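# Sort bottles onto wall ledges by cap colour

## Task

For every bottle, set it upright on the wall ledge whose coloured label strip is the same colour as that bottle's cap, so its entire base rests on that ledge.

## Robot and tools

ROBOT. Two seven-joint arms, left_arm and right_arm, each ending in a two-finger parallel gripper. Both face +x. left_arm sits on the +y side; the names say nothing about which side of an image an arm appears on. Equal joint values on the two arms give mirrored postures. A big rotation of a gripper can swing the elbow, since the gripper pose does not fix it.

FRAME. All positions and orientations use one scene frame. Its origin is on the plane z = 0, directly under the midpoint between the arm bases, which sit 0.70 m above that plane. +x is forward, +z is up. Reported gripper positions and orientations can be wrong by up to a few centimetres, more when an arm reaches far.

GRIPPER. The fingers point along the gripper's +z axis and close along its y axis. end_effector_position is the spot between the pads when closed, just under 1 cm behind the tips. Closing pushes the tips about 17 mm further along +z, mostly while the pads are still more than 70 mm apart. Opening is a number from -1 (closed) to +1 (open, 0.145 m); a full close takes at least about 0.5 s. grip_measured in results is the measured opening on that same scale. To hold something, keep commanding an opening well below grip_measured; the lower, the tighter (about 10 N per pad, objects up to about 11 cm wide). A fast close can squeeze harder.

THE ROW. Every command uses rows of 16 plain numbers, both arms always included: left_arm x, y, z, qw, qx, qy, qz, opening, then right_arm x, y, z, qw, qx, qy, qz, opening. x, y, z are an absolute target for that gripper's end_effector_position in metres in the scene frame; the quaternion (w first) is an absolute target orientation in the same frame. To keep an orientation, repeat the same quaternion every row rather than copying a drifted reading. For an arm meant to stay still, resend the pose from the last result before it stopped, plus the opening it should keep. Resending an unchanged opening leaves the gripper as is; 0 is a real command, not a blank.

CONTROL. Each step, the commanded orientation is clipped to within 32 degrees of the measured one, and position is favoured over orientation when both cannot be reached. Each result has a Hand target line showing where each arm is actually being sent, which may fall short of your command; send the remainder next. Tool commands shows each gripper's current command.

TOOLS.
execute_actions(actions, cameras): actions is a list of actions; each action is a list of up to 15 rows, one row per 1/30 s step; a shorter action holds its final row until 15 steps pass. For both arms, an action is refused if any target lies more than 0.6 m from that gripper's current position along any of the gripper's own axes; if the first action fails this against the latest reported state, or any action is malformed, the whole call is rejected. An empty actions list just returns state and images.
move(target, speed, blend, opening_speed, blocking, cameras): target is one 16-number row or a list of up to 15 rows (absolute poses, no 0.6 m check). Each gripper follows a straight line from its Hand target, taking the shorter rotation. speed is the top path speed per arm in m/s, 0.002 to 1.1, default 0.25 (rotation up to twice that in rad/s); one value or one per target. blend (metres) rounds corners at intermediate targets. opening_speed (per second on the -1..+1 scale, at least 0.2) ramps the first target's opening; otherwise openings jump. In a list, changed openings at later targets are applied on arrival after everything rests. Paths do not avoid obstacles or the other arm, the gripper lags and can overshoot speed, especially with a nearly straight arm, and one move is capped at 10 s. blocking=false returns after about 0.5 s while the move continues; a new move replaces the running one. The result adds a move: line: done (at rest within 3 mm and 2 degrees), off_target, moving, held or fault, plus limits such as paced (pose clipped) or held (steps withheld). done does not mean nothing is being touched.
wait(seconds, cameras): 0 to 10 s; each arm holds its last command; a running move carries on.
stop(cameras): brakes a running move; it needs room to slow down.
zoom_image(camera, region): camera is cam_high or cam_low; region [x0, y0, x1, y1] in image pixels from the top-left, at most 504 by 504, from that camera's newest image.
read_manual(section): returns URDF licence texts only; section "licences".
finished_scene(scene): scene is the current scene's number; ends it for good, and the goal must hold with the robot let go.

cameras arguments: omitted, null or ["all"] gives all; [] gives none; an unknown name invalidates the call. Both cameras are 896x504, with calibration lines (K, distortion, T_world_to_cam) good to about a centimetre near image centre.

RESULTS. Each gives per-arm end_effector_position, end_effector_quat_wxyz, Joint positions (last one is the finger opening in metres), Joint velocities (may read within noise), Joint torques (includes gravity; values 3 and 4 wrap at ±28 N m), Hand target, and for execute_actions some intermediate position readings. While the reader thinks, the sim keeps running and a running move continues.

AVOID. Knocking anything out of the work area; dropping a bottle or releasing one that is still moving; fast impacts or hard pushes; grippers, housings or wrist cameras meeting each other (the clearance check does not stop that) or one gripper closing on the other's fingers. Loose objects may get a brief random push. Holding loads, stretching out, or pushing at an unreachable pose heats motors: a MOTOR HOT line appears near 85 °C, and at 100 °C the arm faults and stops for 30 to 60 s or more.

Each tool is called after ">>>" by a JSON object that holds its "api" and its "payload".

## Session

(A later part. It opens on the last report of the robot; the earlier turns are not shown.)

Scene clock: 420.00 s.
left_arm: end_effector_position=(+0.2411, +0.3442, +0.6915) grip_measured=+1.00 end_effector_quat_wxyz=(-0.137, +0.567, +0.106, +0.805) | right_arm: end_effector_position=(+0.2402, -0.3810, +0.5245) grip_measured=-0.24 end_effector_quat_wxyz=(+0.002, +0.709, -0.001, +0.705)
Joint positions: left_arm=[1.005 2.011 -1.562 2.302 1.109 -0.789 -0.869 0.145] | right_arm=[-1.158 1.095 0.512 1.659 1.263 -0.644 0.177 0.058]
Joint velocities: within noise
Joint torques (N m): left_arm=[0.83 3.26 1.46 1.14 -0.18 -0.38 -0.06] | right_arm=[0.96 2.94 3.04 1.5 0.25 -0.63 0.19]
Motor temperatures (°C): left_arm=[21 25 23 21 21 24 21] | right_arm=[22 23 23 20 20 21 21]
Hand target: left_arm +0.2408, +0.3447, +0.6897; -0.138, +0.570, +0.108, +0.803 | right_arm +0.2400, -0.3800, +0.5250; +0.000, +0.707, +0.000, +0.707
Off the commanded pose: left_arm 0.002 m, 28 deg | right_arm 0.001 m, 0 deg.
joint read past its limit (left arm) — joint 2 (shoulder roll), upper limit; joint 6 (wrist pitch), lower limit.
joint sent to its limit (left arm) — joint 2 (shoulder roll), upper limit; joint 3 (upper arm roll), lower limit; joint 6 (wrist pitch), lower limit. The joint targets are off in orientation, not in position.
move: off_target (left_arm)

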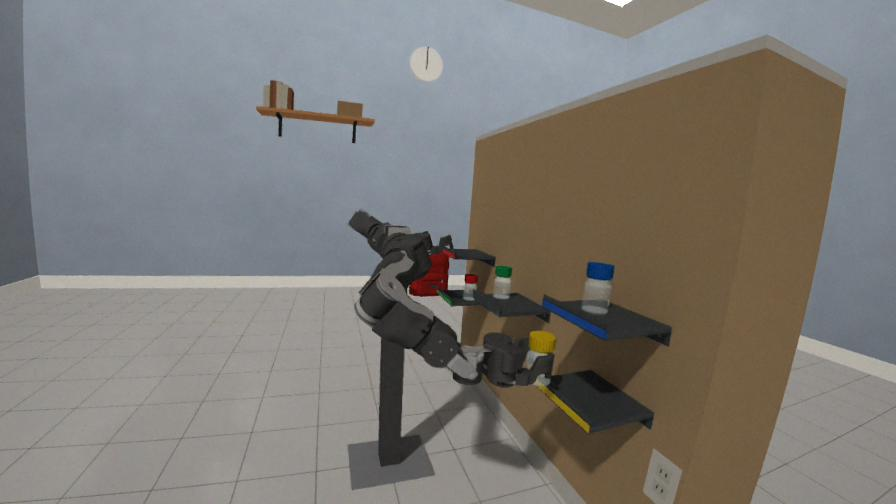

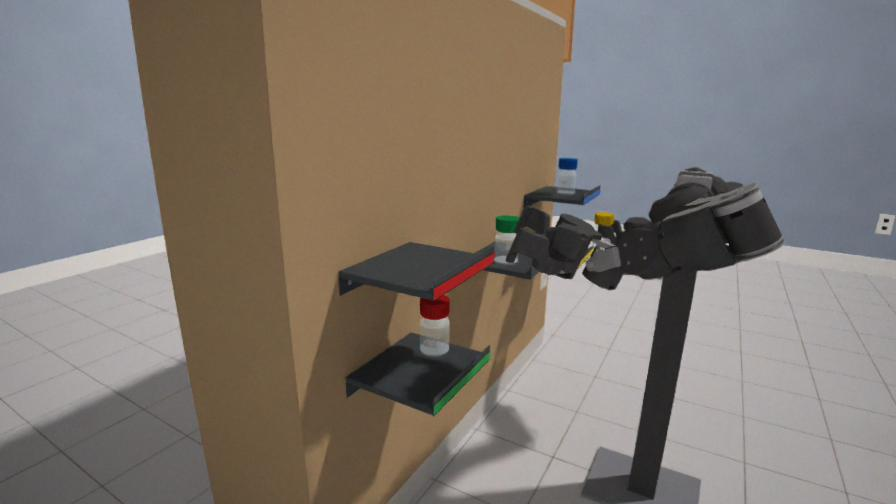

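>>> {"api": "move", "payload": {"target": [[0.28,0.25,0.84,0,0.614,-0.065,0.786,0,0.385,-0.38,0.522,0,0.7071,0,0.7071,-0.6]], "speed": 0.12}}

>>> {"api": "zoom_image", "payload": {"camera": "cam_high", "region": [530, 310, 660, 440]}}

Scene clock: 433.97 s.
left_arm: end_effector_position=(+0.2803, +0.2495, +0.8400) grip_measured=+0.00 end_effector_quat_wxyz=(-0.026, +0.579, -0.097, +0.809) | right_arm: end_effector_position=(+0.3849, -0.3813, +0.5221) grip_measured=-0.24 end_effector_quat_wxyz=(+0.002, +0.708, -0.002, +0.706)
Joint positions: left_arm=[1.987 1.733 -1.374 2.215 1.584 0.295 -0.333 0.076] | right_arm=[0.17 1.043 -0.337 1.185 1.12 -0.301 0.174 0.058]
Joint velocities: within noise
Joint torques (N m): left_arm=[2.73 -1.62 2.69 -1.65 0.02 -0.46 0.13] | right_arm=[4.15 6.98 3.58 1.91 0.21 -0.56 0.16]
Motor temperatures (°C): left_arm=[21 24 23 21 22 24 21] | right_arm=[21 23 23 20 20 21 21]
Hand target: left_arm +0.2801, +0.2501, +0.8398; -0.026, +0.580, -0.097, +0.809 | right_arm +0.3850, -0.3801, +0.5220; +0.000, +0.707, +0.000, +0.707
Off the commanded pose: left_arm 0.001 m, 7 deg | right_arm 0.001 m, 0 deg.
joint read past its limit (left arm) — joint 1 (shoulder pitch), upper limit.
joint sent to its limit (left arm) — joint 1 (shoulder pitch), upper limit; joint 5 (forearm roll), upper limit. The joint targets are off in orientation, not in position.
move: off_target (left_arm)

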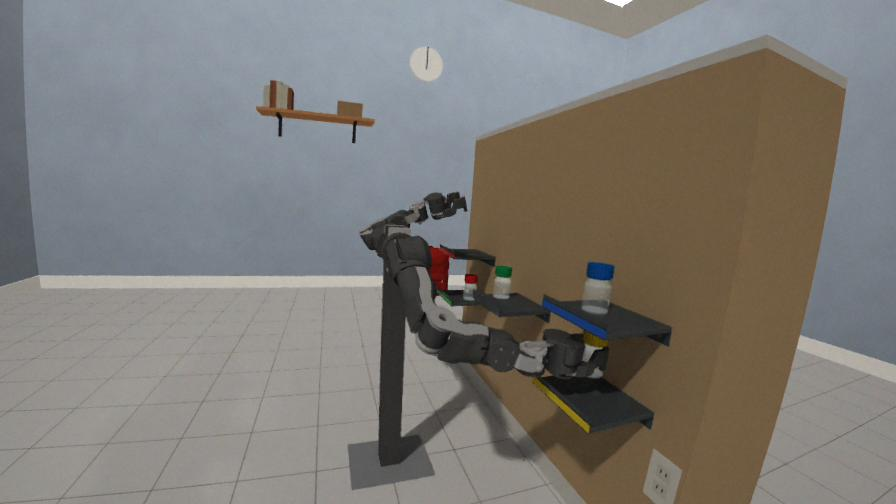

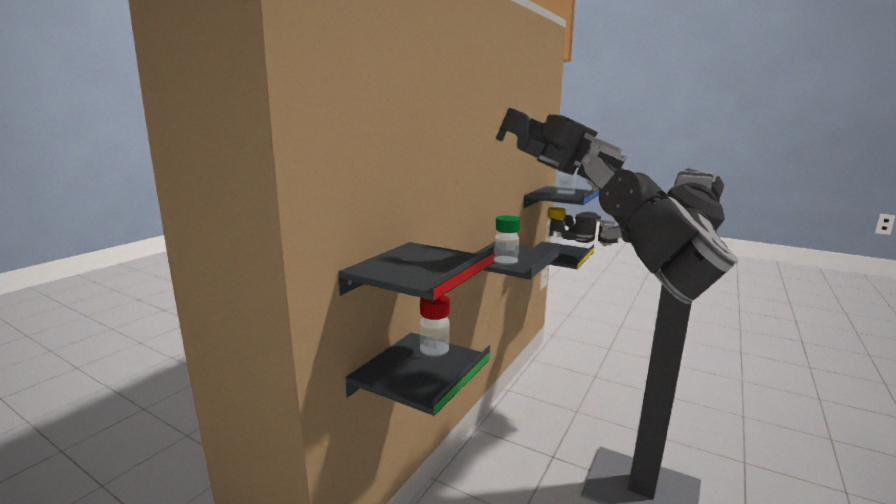

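Scaled by 3.877 from the camera's 896x504 image, which has a finer 1280x720 frame.

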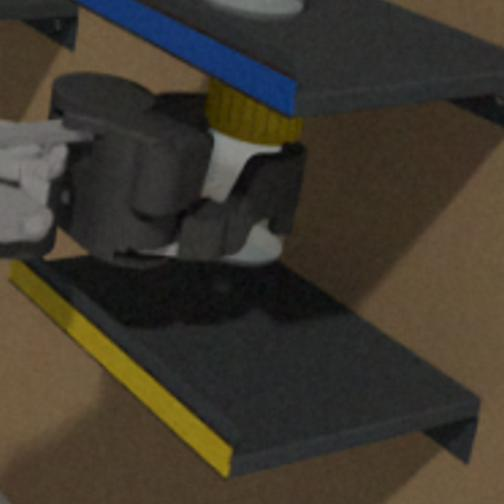

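>>> {"api": "move", "payload": {"target": [[0.28,0.25,0.84,-0.026,0.579,-0.097,0.809,0,0.385,-0.38,0.498,0,0.7071,0,0.7071,-0.6]], "speed": 0.04}}

>>> {"api": "zoom_image", "payload": {"camera": "cam_high", "region": [530, 310, 660, 440]}}

>>> {"api": "zoom_image", "payload": {"camera": "cam_low", "region": [510, 170, 610, 280]}}

Scene clock: 442.93 s.
left_arm: end_effector_position=(+0.2803, +0.2495, +0.8400) grip_measured=+0.00 end_effector_quat_wxyz=(-0.026, +0.579, -0.097, +0.809) | right_arm: end_effector_position=(+0.3841, -0.3808, +0.4943) grip_measured=-0.24 end_effector_quat_wxyz=(+0.001, +0.713, -0.002, +0.701)
Joint positions: left_arm=[1.987 1.733 -1.374 2.215 1.584 0.295 -0.333 0.076] | right_arm=[0.187 0.956 -0.337 1.08 1.058 -0.337 0.228 0.058]
Joint velocities: within noise
Joint torques (N m): left_arm=[2.73 -1.62 2.62 -1.44 -0.02 -0.53 0.08] | right_arm=[4.63 6.82 4.1 2.36 0.26 -0.78 0.18]
Motor temperatures (°C): left_arm=[21 23 24 21 21 24 21] | right_arm=[21 24 23 20 20 21 21]
Hand target: left_arm +0.2800, +0.2500, +0.8400; -0.026, +0.579, -0.097, +0.809 | right_arm +0.3850, -0.3801, +0.4980; +0.000, +0.707, +0.000, +0.707
Off the commanded pose: left_arm 0.001 m, 0 deg | right_arm 0.004 m, 1 deg.
joint read past its limit (left arm) — joint 1 (shoulder pitch), upper limit.
joint sent to its limit (left arm) — joint 1 (shoulder pitch), upper limit. The joint targets still meet the commanded pose.
move: off_target (right_arm)

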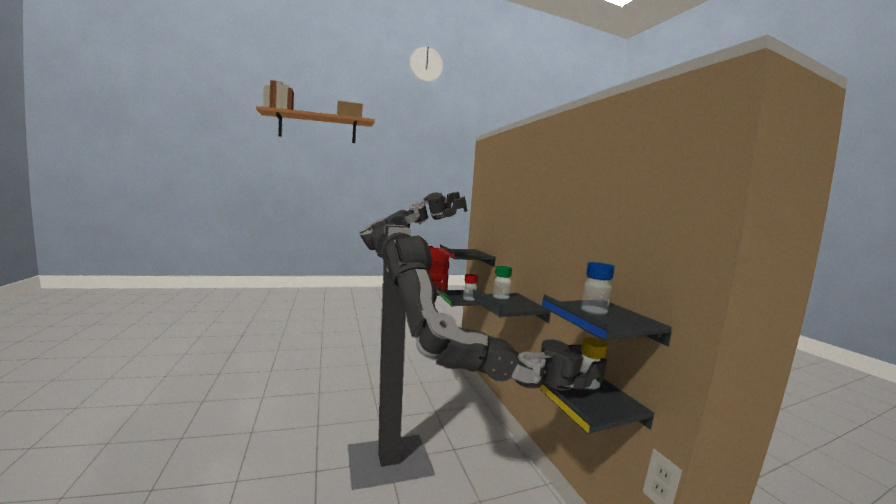

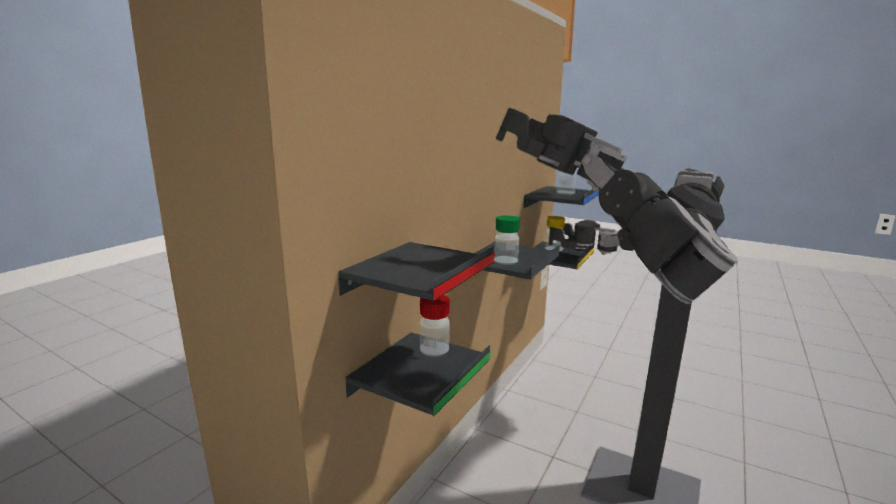

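Scaled by 3.877 from the camera's 896x504 image, which has a finer 1280x720 frame.

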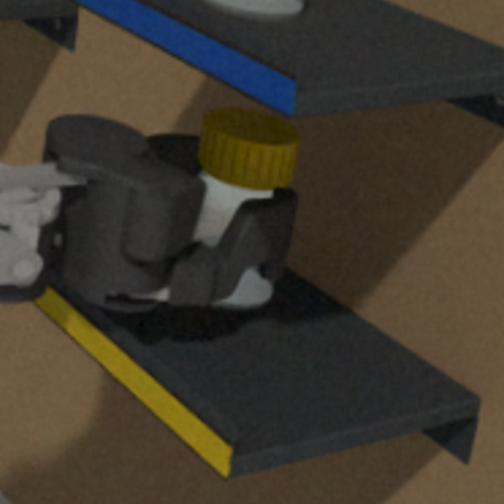

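Scaled by 4.582 from the camera's 896x504 image, which has a finer 1280x720 frame.

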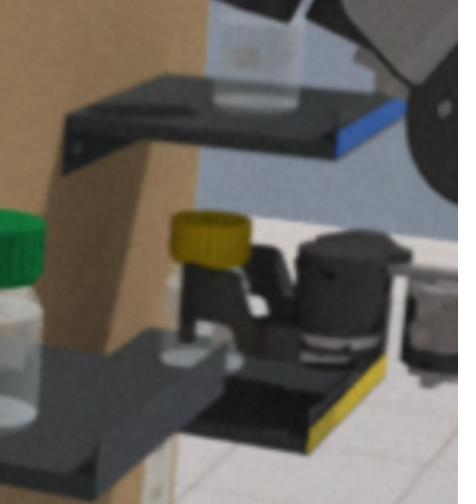

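>>> {"api": "move", "payload": {"target": [[0.28,0.25,0.84,-0.026,0.579,-0.097,0.809,0,0.385,-0.38,0.492,0,0.7071,0,0.7071,-0.6]], "speed": 0.02, "cameras": []}}

>>> {"api": "move", "payload": {"target": [[0.28,0.25,0.84,-0.026,0.579,-0.097,0.809,0,0.385,-0.38,0.486,0,0.7071,0,0.7071,-0.6]], "speed": 0.02}}

>>> {"api": "zoom_image", "payload": {"camera": "cam_high", "region": [530, 310, 660, 440]}}

Scene clock: 453.17 s.
left_arm: end_effector_position=(+0.2803, +0.2495, +0.8400) grip_measured=+0.00 end_effector_quat_wxyz=(-0.026, +0.579, -0.097, +0.809) | right_arm: end_effector_position=(+0.3840, -0.3805, +0.4884) grip_measured=-0.24 end_effector_quat_wxyz=(+0.001, +0.713, -0.001, +0.701)
Joint positions: left_arm=[1.987 1.733 -1.374 2.215 1.584 0.295 -0.333 0.076] | right_arm=[0.194 0.936 -0.337 1.052 1.044 -0.349 0.243 0.058]
Joint velocities: within noise
Joint torques (N m): left_arm=[2.73 -1.62 2.63 -1.43 -0.02 -0.53 0.08] | right_arm=[4.95 6.71 4.1 2.21 0.25 -0.78 0.18]
Motor temperatures (°C): left_arm=[21 23 24 21 21 24 21] | right_arm=[22 24 24 20 20 21 21]
Hand target: left_arm +0.2800, +0.2500, +0.8400; -0.026, +0.579, -0.097, +0.809 | right_arm +0.3850, -0.3800, +0.4921; +0.000, +0.707, +0.000, +0.707
Off the commanded pose: left_arm 0.001 m, 0 deg | right_arm 0.004 m, 1 deg.
joint read past its limit (left arm) — joint 1 (shoulder pitch), upper limit.
joint sent to its limit (left arm) — joint 1 (shoulder pitch), upper limit. The joint targets still meet the commanded pose.
move: off_target (right_arm)
No camera images: "cameras" was empty.

Scene clock: 453.87 s.
left_arm: end_effector_position=(+0.2803, +0.2495, +0.8400) grip_measured=+0.00 end_effector_quat_wxyz=(-0.026, +0.579, -0.097, +0.809) | right_arm: end_effector_position=(+0.3841, -0.3807, +0.4830) grip_measured=-0.24 end_effector_quat_wxyz=(+0.001, +0.712, -0.001, +0.702)
Joint positions: left_arm=[1.987 1.733 -1.374 2.215 1.584 0.295 -0.333 0.076] | right_arm=[0.202 0.915 -0.337 1.022 1.032 -0.363 0.259 0.058]
Joint velocities: within noise
Joint torques (N m): left_arm=[2.7 -1.62 2.62 -1.43 -0.02 -0.53 0.07] | right_arm=[4.81 6.66 3.79 2.22 0.26 -0.74 0.18]
Motor temperatures (°C): left_arm=[21 23 24 21 21 24 21] | right_arm=[22 24 24 20 20 21 21]
Hand target: left_arm +0.2800, +0.2500, +0.8400; -0.026, +0.579, -0.097, +0.809 | right_arm +0.3850, -0.3800, +0.4861; +0.000, +0.707, +0.000, +0.707
Off the commanded pose: left_arm 0.001 m, 0 deg | right_arm 0.003 m, 1 deg.
joint read past its limit (left arm) — joint 1 (shoulder pitch), upper limit.
joint sent to its limit (left arm) — joint 1 (shoulder pitch), upper limit. The joint targets still meet the commanded pose.
move: done

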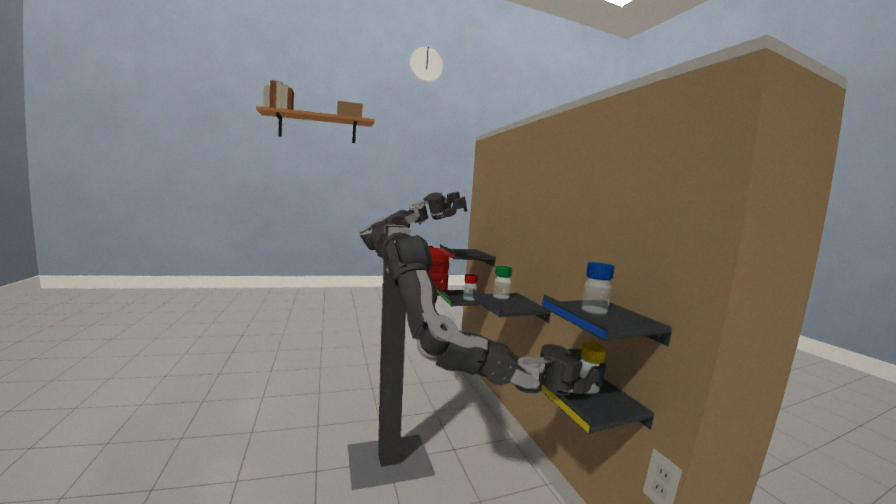

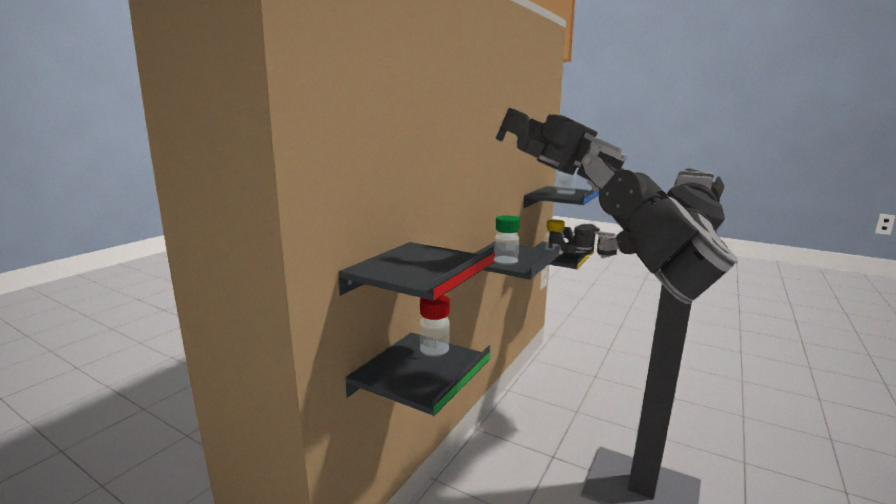

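Scaled by 3.877 from the camera's 896x504 image, which has a finer 1280x720 frame.

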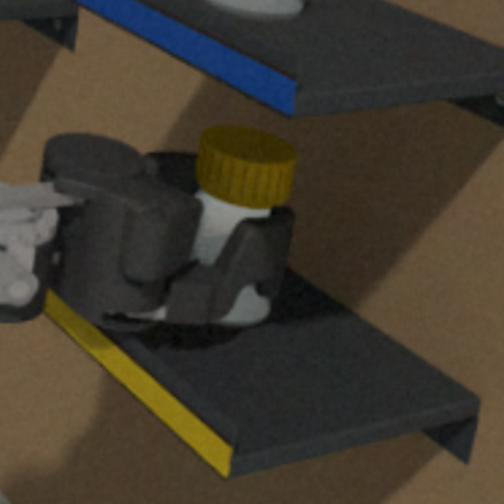

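>>> {"api": "move", "payload": {"target": [[0.28,0.25,0.84,-0.026,0.579,-0.097,0.809,0,0.385,-0.38,0.481,0,0.7071,0,0.7071,-0.6]], "speed": 0.02, "cameras": []}}

>>> {"api": "move", "payload": {"target": [[0.28,0.25,0.84,-0.026,0.579,-0.097,0.809,0,0.385,-0.38,0.476,0,0.7071,0,0.7071,-0.6]], "speed": 0.02}}

>>> {"api": "zoom_image", "payload": {"camera": "cam_high", "region": [530, 310, 660, 440]}}

Scene clock: 462.30 s.
left_arm: end_effector_position=(+0.2803, +0.2495, +0.8400) grip_measured=+0.00 end_effector_quat_wxyz=(-0.026, +0.579, -0.097, +0.809) | right_arm: end_effector_position=(+0.3849, -0.3817, +0.4826) grip_measured=-0.24 end_effector_quat_wxyz=(+0.002, +0.707, -0.001, +0.708)
Joint positions: left_arm=[1.987 1.733 -1.374 2.215 1.584 0.295 -0.333 0.076] | right_arm=[0.213 0.902 -0.337 0.997 1.026 -0.385 0.272 0.058]
Joint velocities: within noise
Joint torques (N m): left_arm=[2.7 -1.6 2.63 -1.43 -0.02 -0.53 0.07] | right_arm=[4.39 6.13 2.63 1.78 0.24 -0.47 0.14]
Motor temperatures (°C): left_arm=[21 23 24 21 21 24 21] | right_arm=[22 24 24 20 20 21 21]
Hand target: left_arm +0.2800, +0.2500, +0.8400; -0.026, +0.579, -0.097, +0.809 | right_arm +0.3850, -0.3800, +0.4810; +0.000, +0.707, +0.000, +0.707
Off the commanded pose: left_arm 0.001 m, 0 deg | right_arm 0.002 m, 0 deg.
joint read past its limit (left arm) — joint 1 (shoulder pitch), upper limit.
joint sent to its limit (left arm) — joint 1 (shoulder pitch), upper limit. The joint targets still meet the commanded pose.
move: done
No camera images: "cameras" was empty.

Scene clock: 463.00 s.
left_arm: end_effector_position=(+0.2803, +0.2495, +0.8400) grip_measured=+0.00 end_effector_quat_wxyz=(-0.026, +0.579, -0.097, +0.809) | right_arm: end_effector_position=(+0.3858, -0.3827, +0.4825) grip_measured=-0.24 end_effector_quat_wxyz=(+0.003, +0.701, -0.002, +0.714)
Joint positions: left_arm=[1.987 1.733 -1.374 2.215 1.584 0.295 -0.333 0.076] | right_arm=[0.225 0.889 -0.337 0.972 1.022 -0.408 0.285 0.058]
Joint velocities: within noise
Joint torques (N m): left_arm=[2.73 -1.6 2.62 -1.42 -0.02 -0.53 0.07] | right_arm=[3.78 5.63 1.33 1.5 0.21 -0.21 0.1]
Motor temperatures (°C): left_arm=[21 23 24 21 21 24 21] | right_arm=[22 24 24 20 20 21 21]
Hand target: left_arm +0.2800, +0.2500, +0.8400; -0.026, +0.579, -0.097, +0.809 | right_arm +0.3849, -0.3800, +0.4760; +0.000, +0.707, +0.000, +0.707
Off the commanded pose: left_arm 0.001 m, 0 deg | right_arm 0.007 m, 1 deg.
joint read past its limit (left arm) — joint 1 (shoulder pitch), upper limit.
joint sent to its limit (left arm) — joint 1 (shoulder pitch), upper limit. The joint targets still meet the commanded pose.
move: off_target (right_arm)

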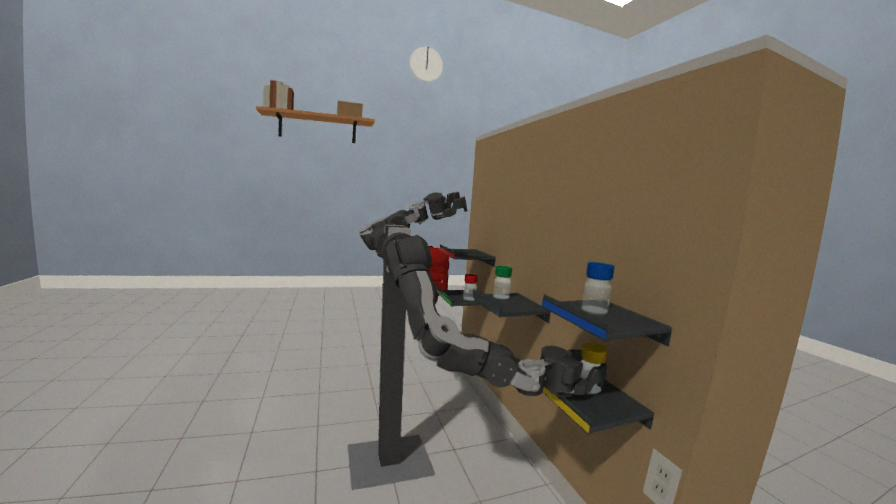

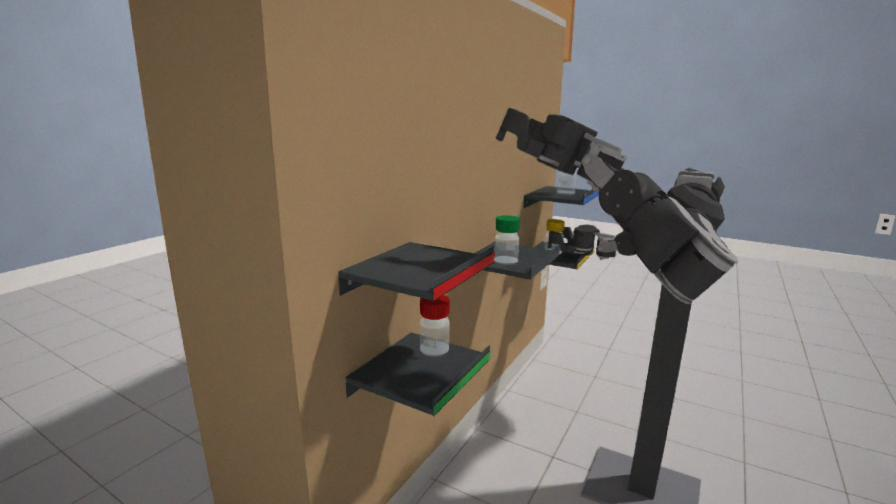

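Scaled by 3.877 from the camera's 896x504 image, which has a finer 1280x720 frame.

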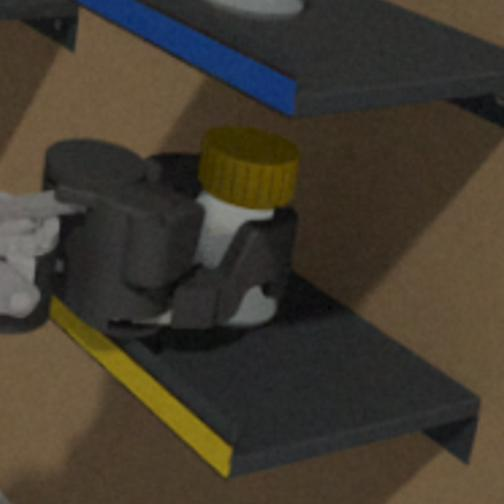

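>>> {"api": "move", "payload": {"target": [[0.28,0.25,0.84,-0.026,0.579,-0.097,0.809,0,0.385,-0.381,0.481,0,0.7071,0,0.7071,-0.6],[0.28,0.25,0.84,-0.026,0.579,-0.097,0.809,0,0.385,-0.381,0.481,0,0.7071,0,0.7071,0.7],[0.36,0.33,0.76,0,0.7071,0,0.7071,0,0.25,-0.381,0.486,0,0.7071,0,0.7071,0.7]], "speed": [0.03,0.03,0.12], "opening_speed": 0.8}}

>>> {"api": "zoom_image", "payload": {"camera": "cam_high", "region": [530, 310, 660, 440]}}

Scene clock: 483.73 s.
left_arm: end_effector_position=(+0.3595, +0.3313, +0.7632) grip_measured=+0.00 end_effector_quat_wxyz=(-0.014, +0.698, -0.016, +0.716) | right_arm: end_effector_position=(+0.2492, -0.3811, +0.4836) grip_measured=+0.70 end_effector_quat_wxyz=(+0.001, +0.710, -0.001, +0.704)
Joint positions: left_arm=[1.87 1.598 -1.562 1.793 1.584 0.285 -0.188 0.076] | right_arm=[-0.794 1.034 0.194 1.48 1.174 -0.652 0.222 0.125]
Joint velocities: within noise
Joint torques (N m): left_arm=[4.31 -1.99 2.52 -0.02 0.1 -0.53 0.19] | right_arm=[0.75 5.5 4.52 2 0.29 -0.53 0.18]
Motor temperatures (°C): left_arm=[21 23 24 21 21 24 21] | right_arm=[22 24 23 20 20 21 21]
Hand target: left_arm +0.3600, +0.3302, +0.7600; -0.012, +0.702, -0.017, +0.712 | right_arm +0.2500, -0.3809, +0.4860; +0.000, +0.707, +0.000, +0.707
Off the commanded pose: left_arm 0.003 m, 3 deg | right_arm 0.003 m, 1 deg.
joint sent to its limit (left arm) — joint 3 (upper arm roll), lower limit; joint 5 (forearm roll), upper limit. The joint targets are off in orientation, not in position.
move: off_target (left_arm)

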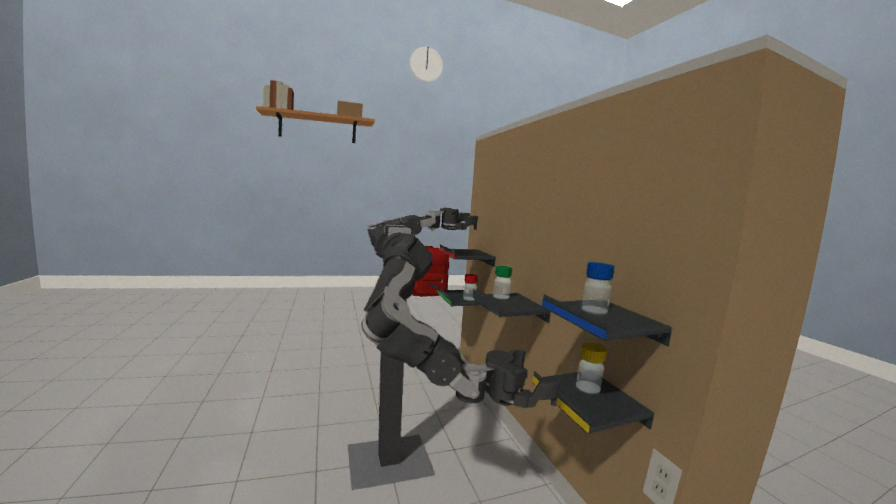

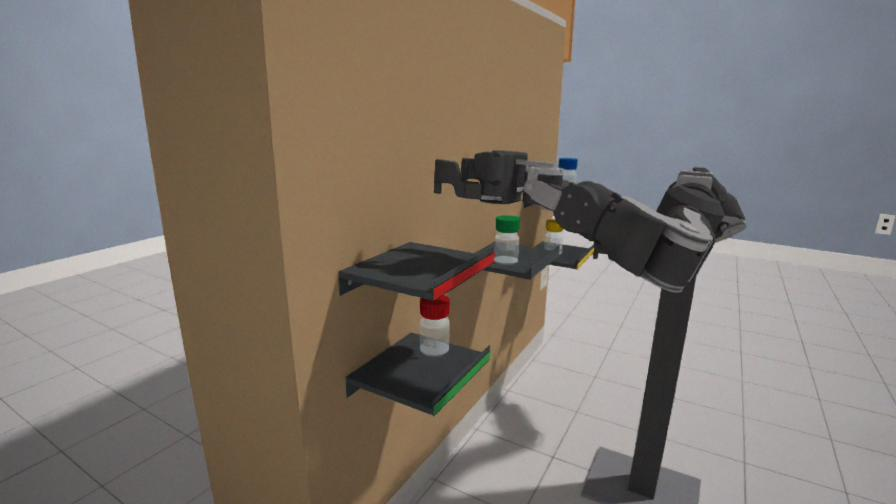

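Scaled by 3.877 from the camera's 896x504 image, which has a finer 1280x720 frame.

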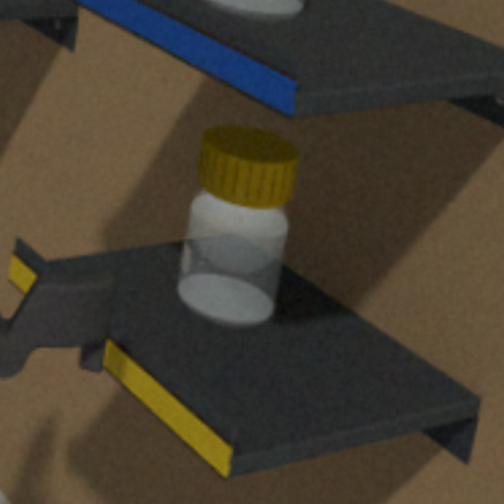

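>>> {"api": "move", "payload": {"target": [[0.24,0.30,0.74,0,0.7071,0,0.7071,0,0.22,-0.40,0.5,0,0.7071,0,0.7071,0.7],[0.22,0.24,0.20,0,0.985,0,0.174,0,0.22,-0.40,0.5,0,0.7071,0,0.7071,0.7]], "speed": 0.2}}

Scene clock: 505.67 s.
left_arm: end_effector_position=(+0.2206, +0.2393, +0.2003) grip_measured=+0.00 end_effector_quat_wxyz=(-0.001, +0.984, -0.001, +0.176) | right_arm: end_effector_position=(+0.2198, -0.3998, +0.4983) grip_measured=+0.70 end_effector_quat_wxyz=(+0.000, +0.710, -0.001, +0.705)
Joint positions: left_arm=[0.444 0.673 -1.561 0.915 1.584 0.096 -0.244 0.076] | right_arm=[-1.025 1.01 0.406 1.492 1.273 -0.677 0.362 0.125]
Joint velocities: within noise
Joint torques (N m): left_arm=[5.02 3.78 1.17 1.01 0.12 -0.18 0.28] | right_arm=[0.04 4.05 4.48 1.46 0.35 -0.51 0.18]
Motor temperatures (°C): left_arm=[22 23 24 21 21 24 21] | right_arm=[21 24 24 20 20 21 21]
Hand target: left_arm +0.2200, +0.2399, +0.2000; +0.000, +0.985, +0.000, +0.174 | right_arm +0.2200, -0.4000, +0.5000; +0.000, +0.707, +0.000, +0.707
Off the commanded pose: left_arm 0.001 m, 0 deg | right_arm 0.002 m, 0 deg.
joint sent to its limit (left arm) — joint 5 (forearm roll), upper limit. The joint targets still meet the commanded pose.
move: done

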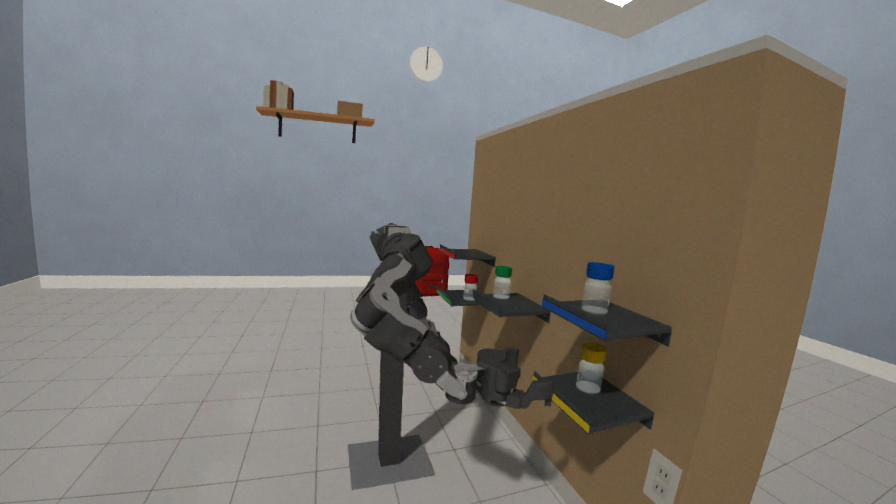

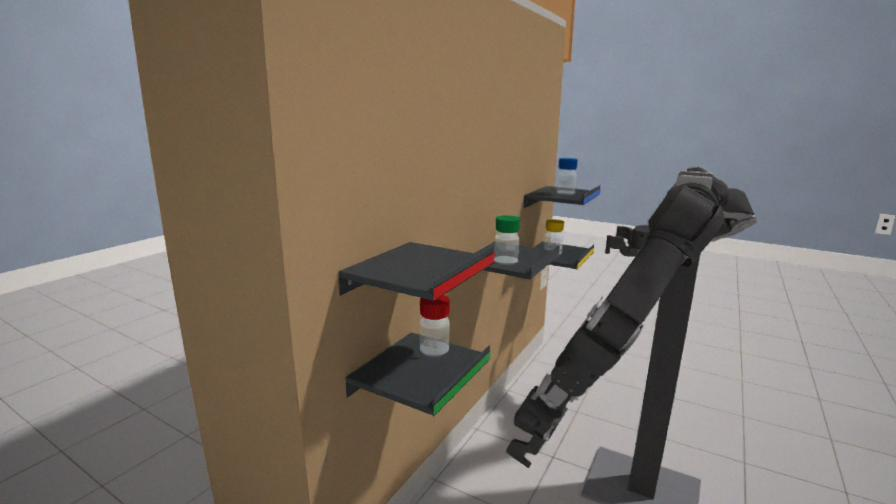

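>>> {"api": "move", "payload": {"target": [[0.22,0.24,0.20,0,0.707,0.707,0,0,0.22,-0.40,0.5,0,0.7071,0,0.7071,0.7],[0.22,0.24,0.20,0,0.985,0,0.174,0,0.22,-0.40,0.5,0,0.7071,0,0.7071,0.7]], "speed": 0.3, "cameras": []}}

Scene clock: 523.83 s.
left_arm: end_effector_position=(+0.2197, +0.2404, +0.1999) grip_measured=+0.00 end_effector_quat_wxyz=(-0.002, +0.985, +0.002, +0.173) | right_arm: end_effector_position=(+0.2198, -0.3998, +0.4983) grip_measured=+0.70 end_effector_quat_wxyz=(+0.000, +0.710, -0.001, +0.705)
Joint positions: left_arm=[0.151 0.585 -0.859 0.913 1.049 0.349 -0.179 0.076] | right_arm=[-1.025 1.01 0.406 1.492 1.273 -0.677 0.362 0.125]
Joint velocities: within noise
Joint torques (N m): left_arm=[4.6 3.76 0.69 2.65 0.02 -0.35 0.27] | right_arm=[-0.15 4.05 4.49 1.37 0.35 -0.48 0.17]
Motor temperatures (°C): left_arm=[22 23 24 21 21 24 21] | right_arm=[21 24 24 19 20 21 21]
Hand target: left_arm +0.2201, +0.2400, +0.2000; +0.000, +0.985, +0.000, +0.174 | right_arm +0.2200, -0.4000, +0.5000; +0.000, +0.707, +0.000, +0.707
Off the commanded pose: left_arm 0.001 m, 0 deg | right_arm 0.002 m, 0 deg.
move: done
No camera images: "cameras" was empty.

Works. Once more, then to the pregrasp for red.

>>> {"api": "move", "payload": {"target": [[0.22,0.24,0.20,0,0.707,0.707,0,0,0.22,-0.40,0.5,0,0.7071,0,0.7071,0.7],[0.22,0.24,0.20,0,0.985,0,0.174,0,0.22,-0.40,0.5,0,0.7071,0,0.7071,0.7]], "speed": 0.4, "cameras": []}}

>>> {"api": "move", "payload": {"target": [[0.23,0.345,0.42,0,0.7071,0,0.7071,1,0.22,-0.40,0.5,0,0.7071,0,0.7071,0.7],[0.24,0.345,0.49,0,0.7071,0,0.7071,1,0.22,-0.40,0.5,0,0.7071,0,0.7071,0.7]]}}

>>> {"api": "zoom_image", "payload": {"camera": "cam_low", "region": [360, 220, 600, 400]}}

Scene clock: 535.07 s.
left_arm: end_effector_position=(+0.2197, +0.2402, +0.1999) grip_measured=+0.00 end_effector_quat_wxyz=(-0.001, +0.985, +0.001, +0.173) | right_arm: end_effector_position=(+0.2198, -0.3998, +0.4983) grip_measured=+0.70 end_effector_quat_wxyz=(+0.000, +0.710, -0.001, +0.705)
Joint positions: left_arm=[0.152 0.585 -0.863 0.913 1.052 0.348 -0.179 0.076] | right_arm=[-1.025 1.01 0.406 1.492 1.273 -0.677 0.362 0.125]
Joint velocities: within noise
Joint torques (N m): left_arm=[4.6 3.76 0.69 2.54 0.03 -0.35 0.28] | right_arm=[-0.17 3.97 4.48 1.29 0.32 -0.49 0.17]
Motor temperatures (°C): left_arm=[22 23 24 21 21 24 21] | right_arm=[21 24 25 19 20 21 21]
Hand target: left_arm +0.2200, +0.2399, +0.2000; +0.000, +0.985, +0.000, +0.174 | right_arm +0.2200, -0.4000, +0.5000; +0.000, +0.707, +0.000, +0.707
Off the commanded pose: left_arm 0.000 m, 0 deg | right_arm 0.002 m, 0 deg.
move: done
No camera images: "cameras" was empty.

Scene clock: 538.33 s.
left_arm: end_effector_position=(+0.2405, +0.3440, +0.4914) grip_measured=+1.00 end_effector_quat_wxyz=(+0.002, +0.705, -0.003, +0.709) | right_arm: end_effector_position=(+0.2198, -0.3998, +0.4983) grip_measured=+0.70 end_effector_quat_wxyz=(+0.000, +0.710, -0.001, +0.705)
Joint positions: left_arm=[-0.903 1 0.221 1.675 1.036 -0.666 0.044 0.145] | right_arm=[-1.025 1.01 0.406 1.492 1.273 -0.677 0.362 0.125]
Joint velocities: within noise
Joint torques (N m): left_arm=[0.59 4.05 2.06 2.51 0.2 -0.52 -0.05] | right_arm=[0.04 3.97 4.46 1.37 0.34 -0.47 0.21]
Motor temperatures (°C): left_arm=[22 23 24 21 21 24 21] | right_arm=[21 24 25 19 20 21 21]
Hand target: left_arm +0.2400, +0.3450, +0.4900; +0.000, +0.707, +0.000, +0.707 | right_arm +0.2200, -0.4000, +0.5000; +0.000, +0.707, +0.000, +0.707
Off the commanded pose: left_arm 0.002 m, 1 deg | right_arm 0.002 m, 0 deg.
move: done

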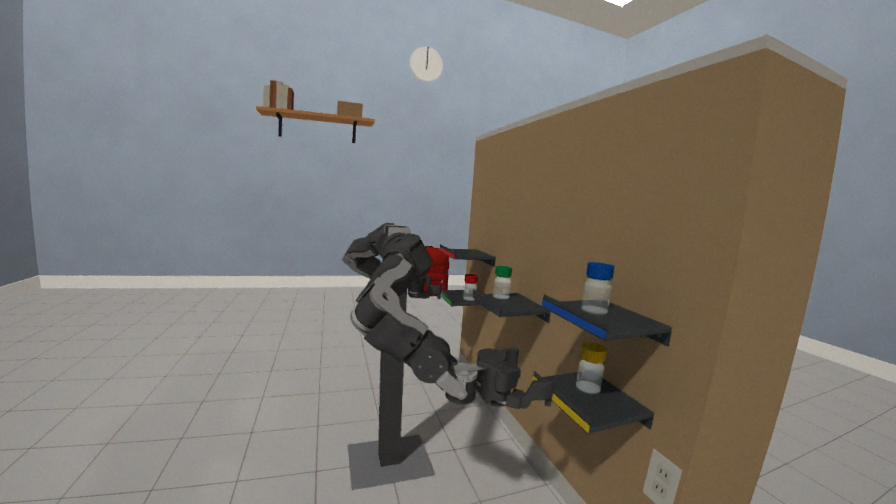

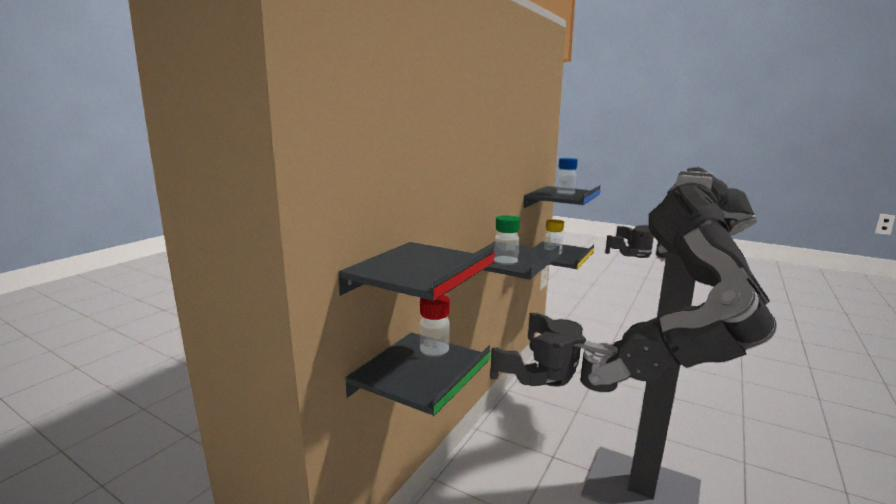

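Scaled by 2.100 from the camera's 896x504 image, which has a finer 1280x720 frame.

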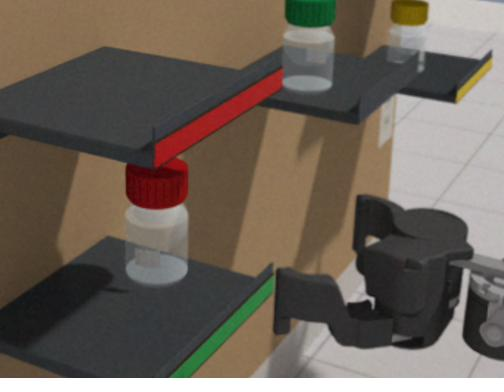

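>>> {"api": "move", "payload": {"target": [[0.385,0.346,0.49,0,0.7071,0,0.7071,1,0.22,-0.40,0.5,0,0.7071,0,0.7071,0.7]], "speed": 0.12}}

>>> {"api": "zoom_image", "payload": {"camera": "cam_low", "region": [360, 220, 600, 400]}}

>>> {"api": "zoom_image", "payload": {"camera": "cam_high", "region": [430, 230, 530, 330]}}

Scene clock: 548.43 s.
left_arm: end_effector_position=(+0.3860, +0.3470, +0.4942) grip_measured=+1.00 end_effector_quat_wxyz=(-0.002, +0.703, +0.002, +0.711) | right_arm: end_effector_position=(+0.2198, -0.3998, +0.4983) grip_measured=+0.70 end_effector_quat_wxyz=(+0.000, +0.710, -0.001, +0.705)
Joint positions: left_arm=[0.147 0.914 -0.344 1.212 0.987 -0.349 0.086 0.145] | right_arm=[-1.025 1.01 0.406 1.492 1.273 -0.677 0.362 0.125]
Joint velocities: within noise
Joint torques (N m): left_arm=[5.05 6.24 1.7 2.32 0.17 -0.53 0.23] | right_arm=[-0.09 4.07 4.44 1.39 0.34 -0.48 0.16]
Motor temperatures (°C): left_arm=[22 23 24 21 21 24 21] | right_arm=[21 24 25 19 20 21 21]
Hand target: left_arm +0.3850, +0.3461, +0.4900; +0.000, +0.707, +0.000, +0.707 | right_arm +0.2200, -0.4000, +0.5000; +0.000, +0.707, +0.000, +0.707
Off the commanded pose: left_arm 0.004 m, 1 deg | right_arm 0.002 m, 0 deg.
move: off_target (left_arm)

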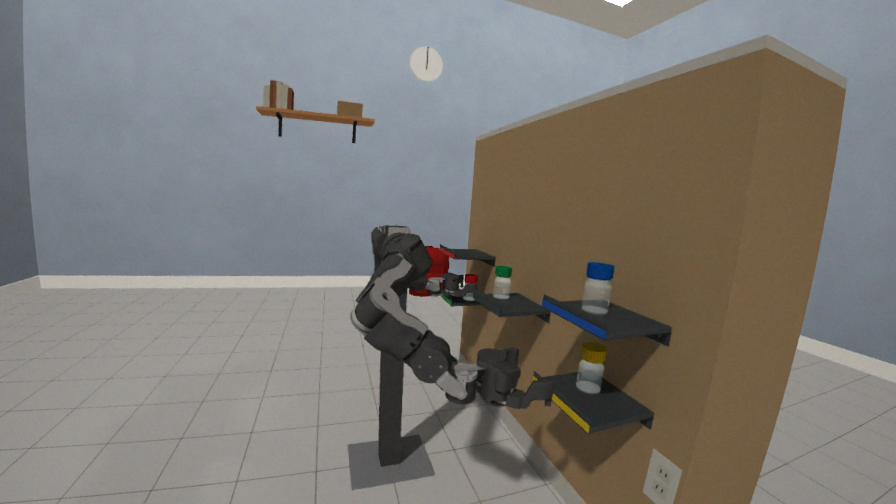

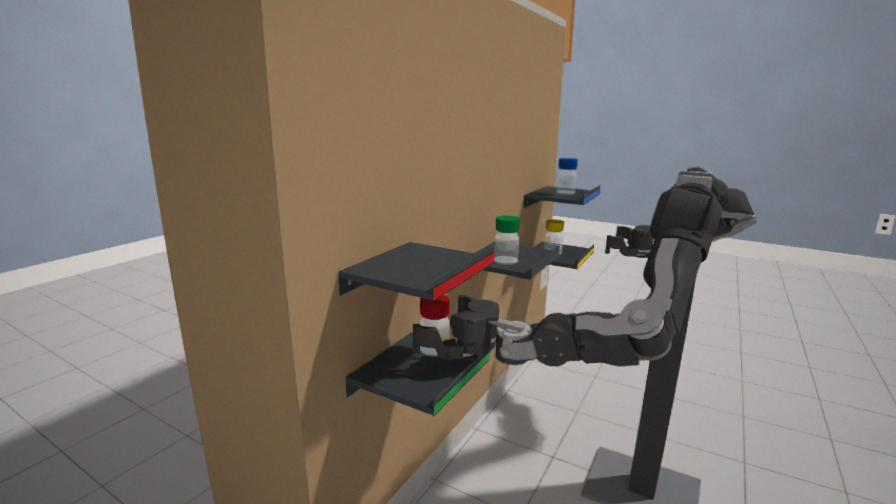

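Scaled by 2.100 from the camera's 896x504 image, which has a finer 1280x720 frame.

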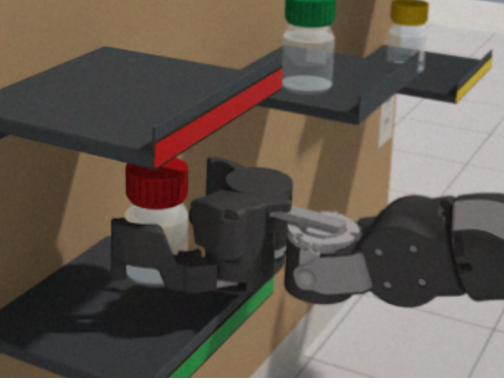

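Scaled by 5.040 from the camera's 896x504 image, which has a finer 1280x720 frame.

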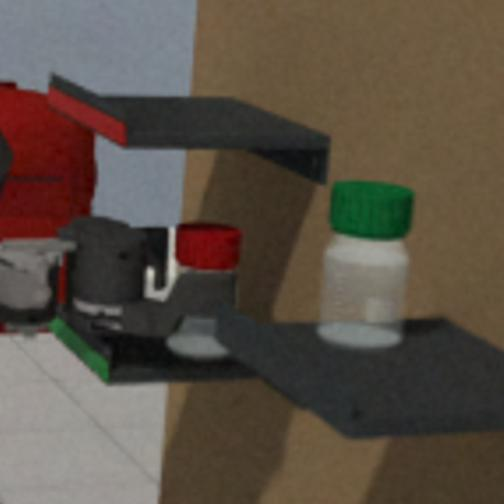

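>>> {"api": "move", "payload": {"target": [[0.385,0.346,0.49,0,0.7071,0,0.7071,1,0.22,-0.40,0.5,0,0.7071,0,0.7071,0.7],[0.385,0.346,0.49,0,0.7071,0,0.7071,-0.7,0.22,-0.40,0.5,0,0.7071,0,0.7071,0.7],[0.385,0.346,0.517,0,0.7071,0,0.7071,-0.7,0.22,-0.40,0.5,0,0.7071,0,0.7071,0.7],[0.24,0.346,0.517,0,0.7071,0,0.7071,-0.7,0.22,-0.40,0.5,0,0.7071,0,0.7071,0.7],[0.24,0.346,0.735,0,0.7071,0,0.7071,-0.7,0.22,-0.40,0.5,0,0.7071,0,0.7071,0.7]], "speed": [0.05,0.05,0.06,0.15,0.2], "opening_speed": 1.0}}

>>> {"api": "zoom_image", "payload": {"camera": "cam_low", "region": [360, 160, 600, 340]}}

Scene clock: 566.30 s.
left_arm: end_effector_position=(+0.2398, +0.3451, +0.7340) grip_measured=-0.25 end_effector_quat_wxyz=(+0.002, +0.709, -0.002, +0.705) | right_arm: end_effector_position=(+0.2198, -0.3998, +0.4983) grip_measured=+0.70 end_effector_quat_wxyz=(+0.000, +0.710, -0.001, +0.705)
Joint positions: left_arm=[-1.116 0.939 1.576 2.134 1.54 0.464 0.082 0.057] | right_arm=[-1.025 1.01 0.406 1.492 1.273 -0.677 0.362 0.125]
Joint velocities: within noise
Joint torques (N m): left_arm=[0.94 3.42 2.32 0.23 0.14 -0.78 -0.05] | right_arm=[-0.09 3.89 4.44 1.43 0.34 -0.49 0.17]
Motor temperatures (°C): left_arm=[22 24 24 21 21 24 21] | right_arm=[21 24 25 19 20 21 21]
Hand target: left_arm +0.2400, +0.3460, +0.7350; +0.000, +0.707, +0.000, +0.707 | right_arm +0.2200, -0.4000, +0.5000; +0.000, +0.707, +0.000, +0.707
Off the commanded pose: left_arm 0.001 m, 0 deg | right_arm 0.002 m, 0 deg.
joint read past its limit (left arm) — joint 3 (upper arm roll), upper limit.
move: done; target 2's new opening was sent with left_arm's hand 0.004 m and 1 deg from that target

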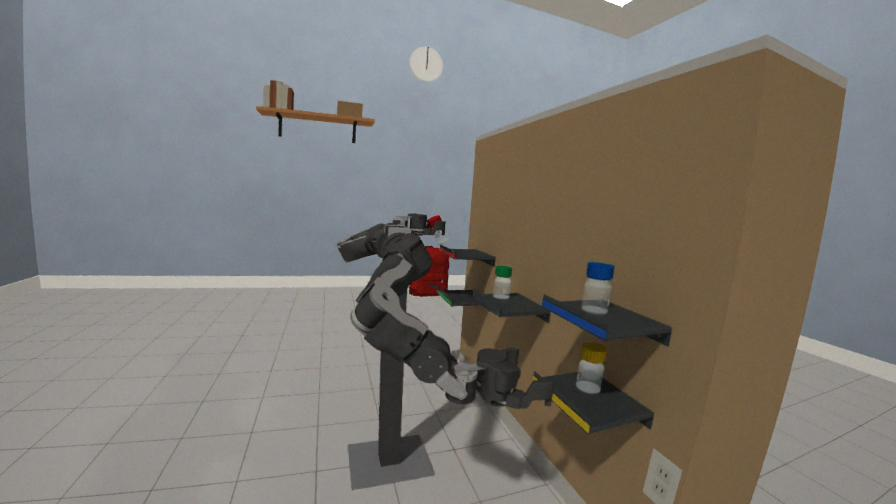

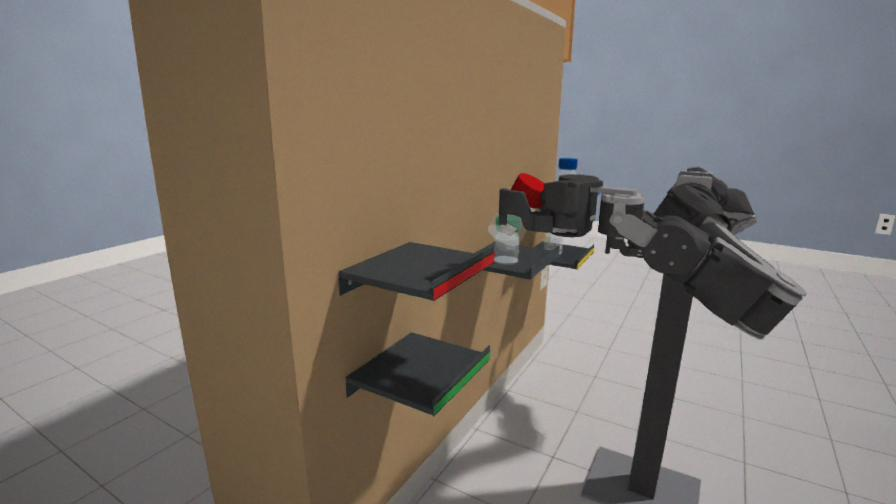

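Scaled by 2.100 from the camera's 896x504 image, which has a finer 1280x720 frame.

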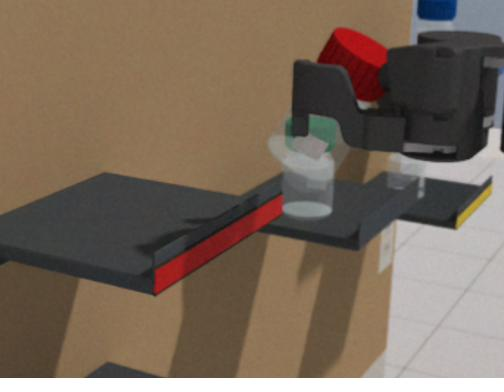

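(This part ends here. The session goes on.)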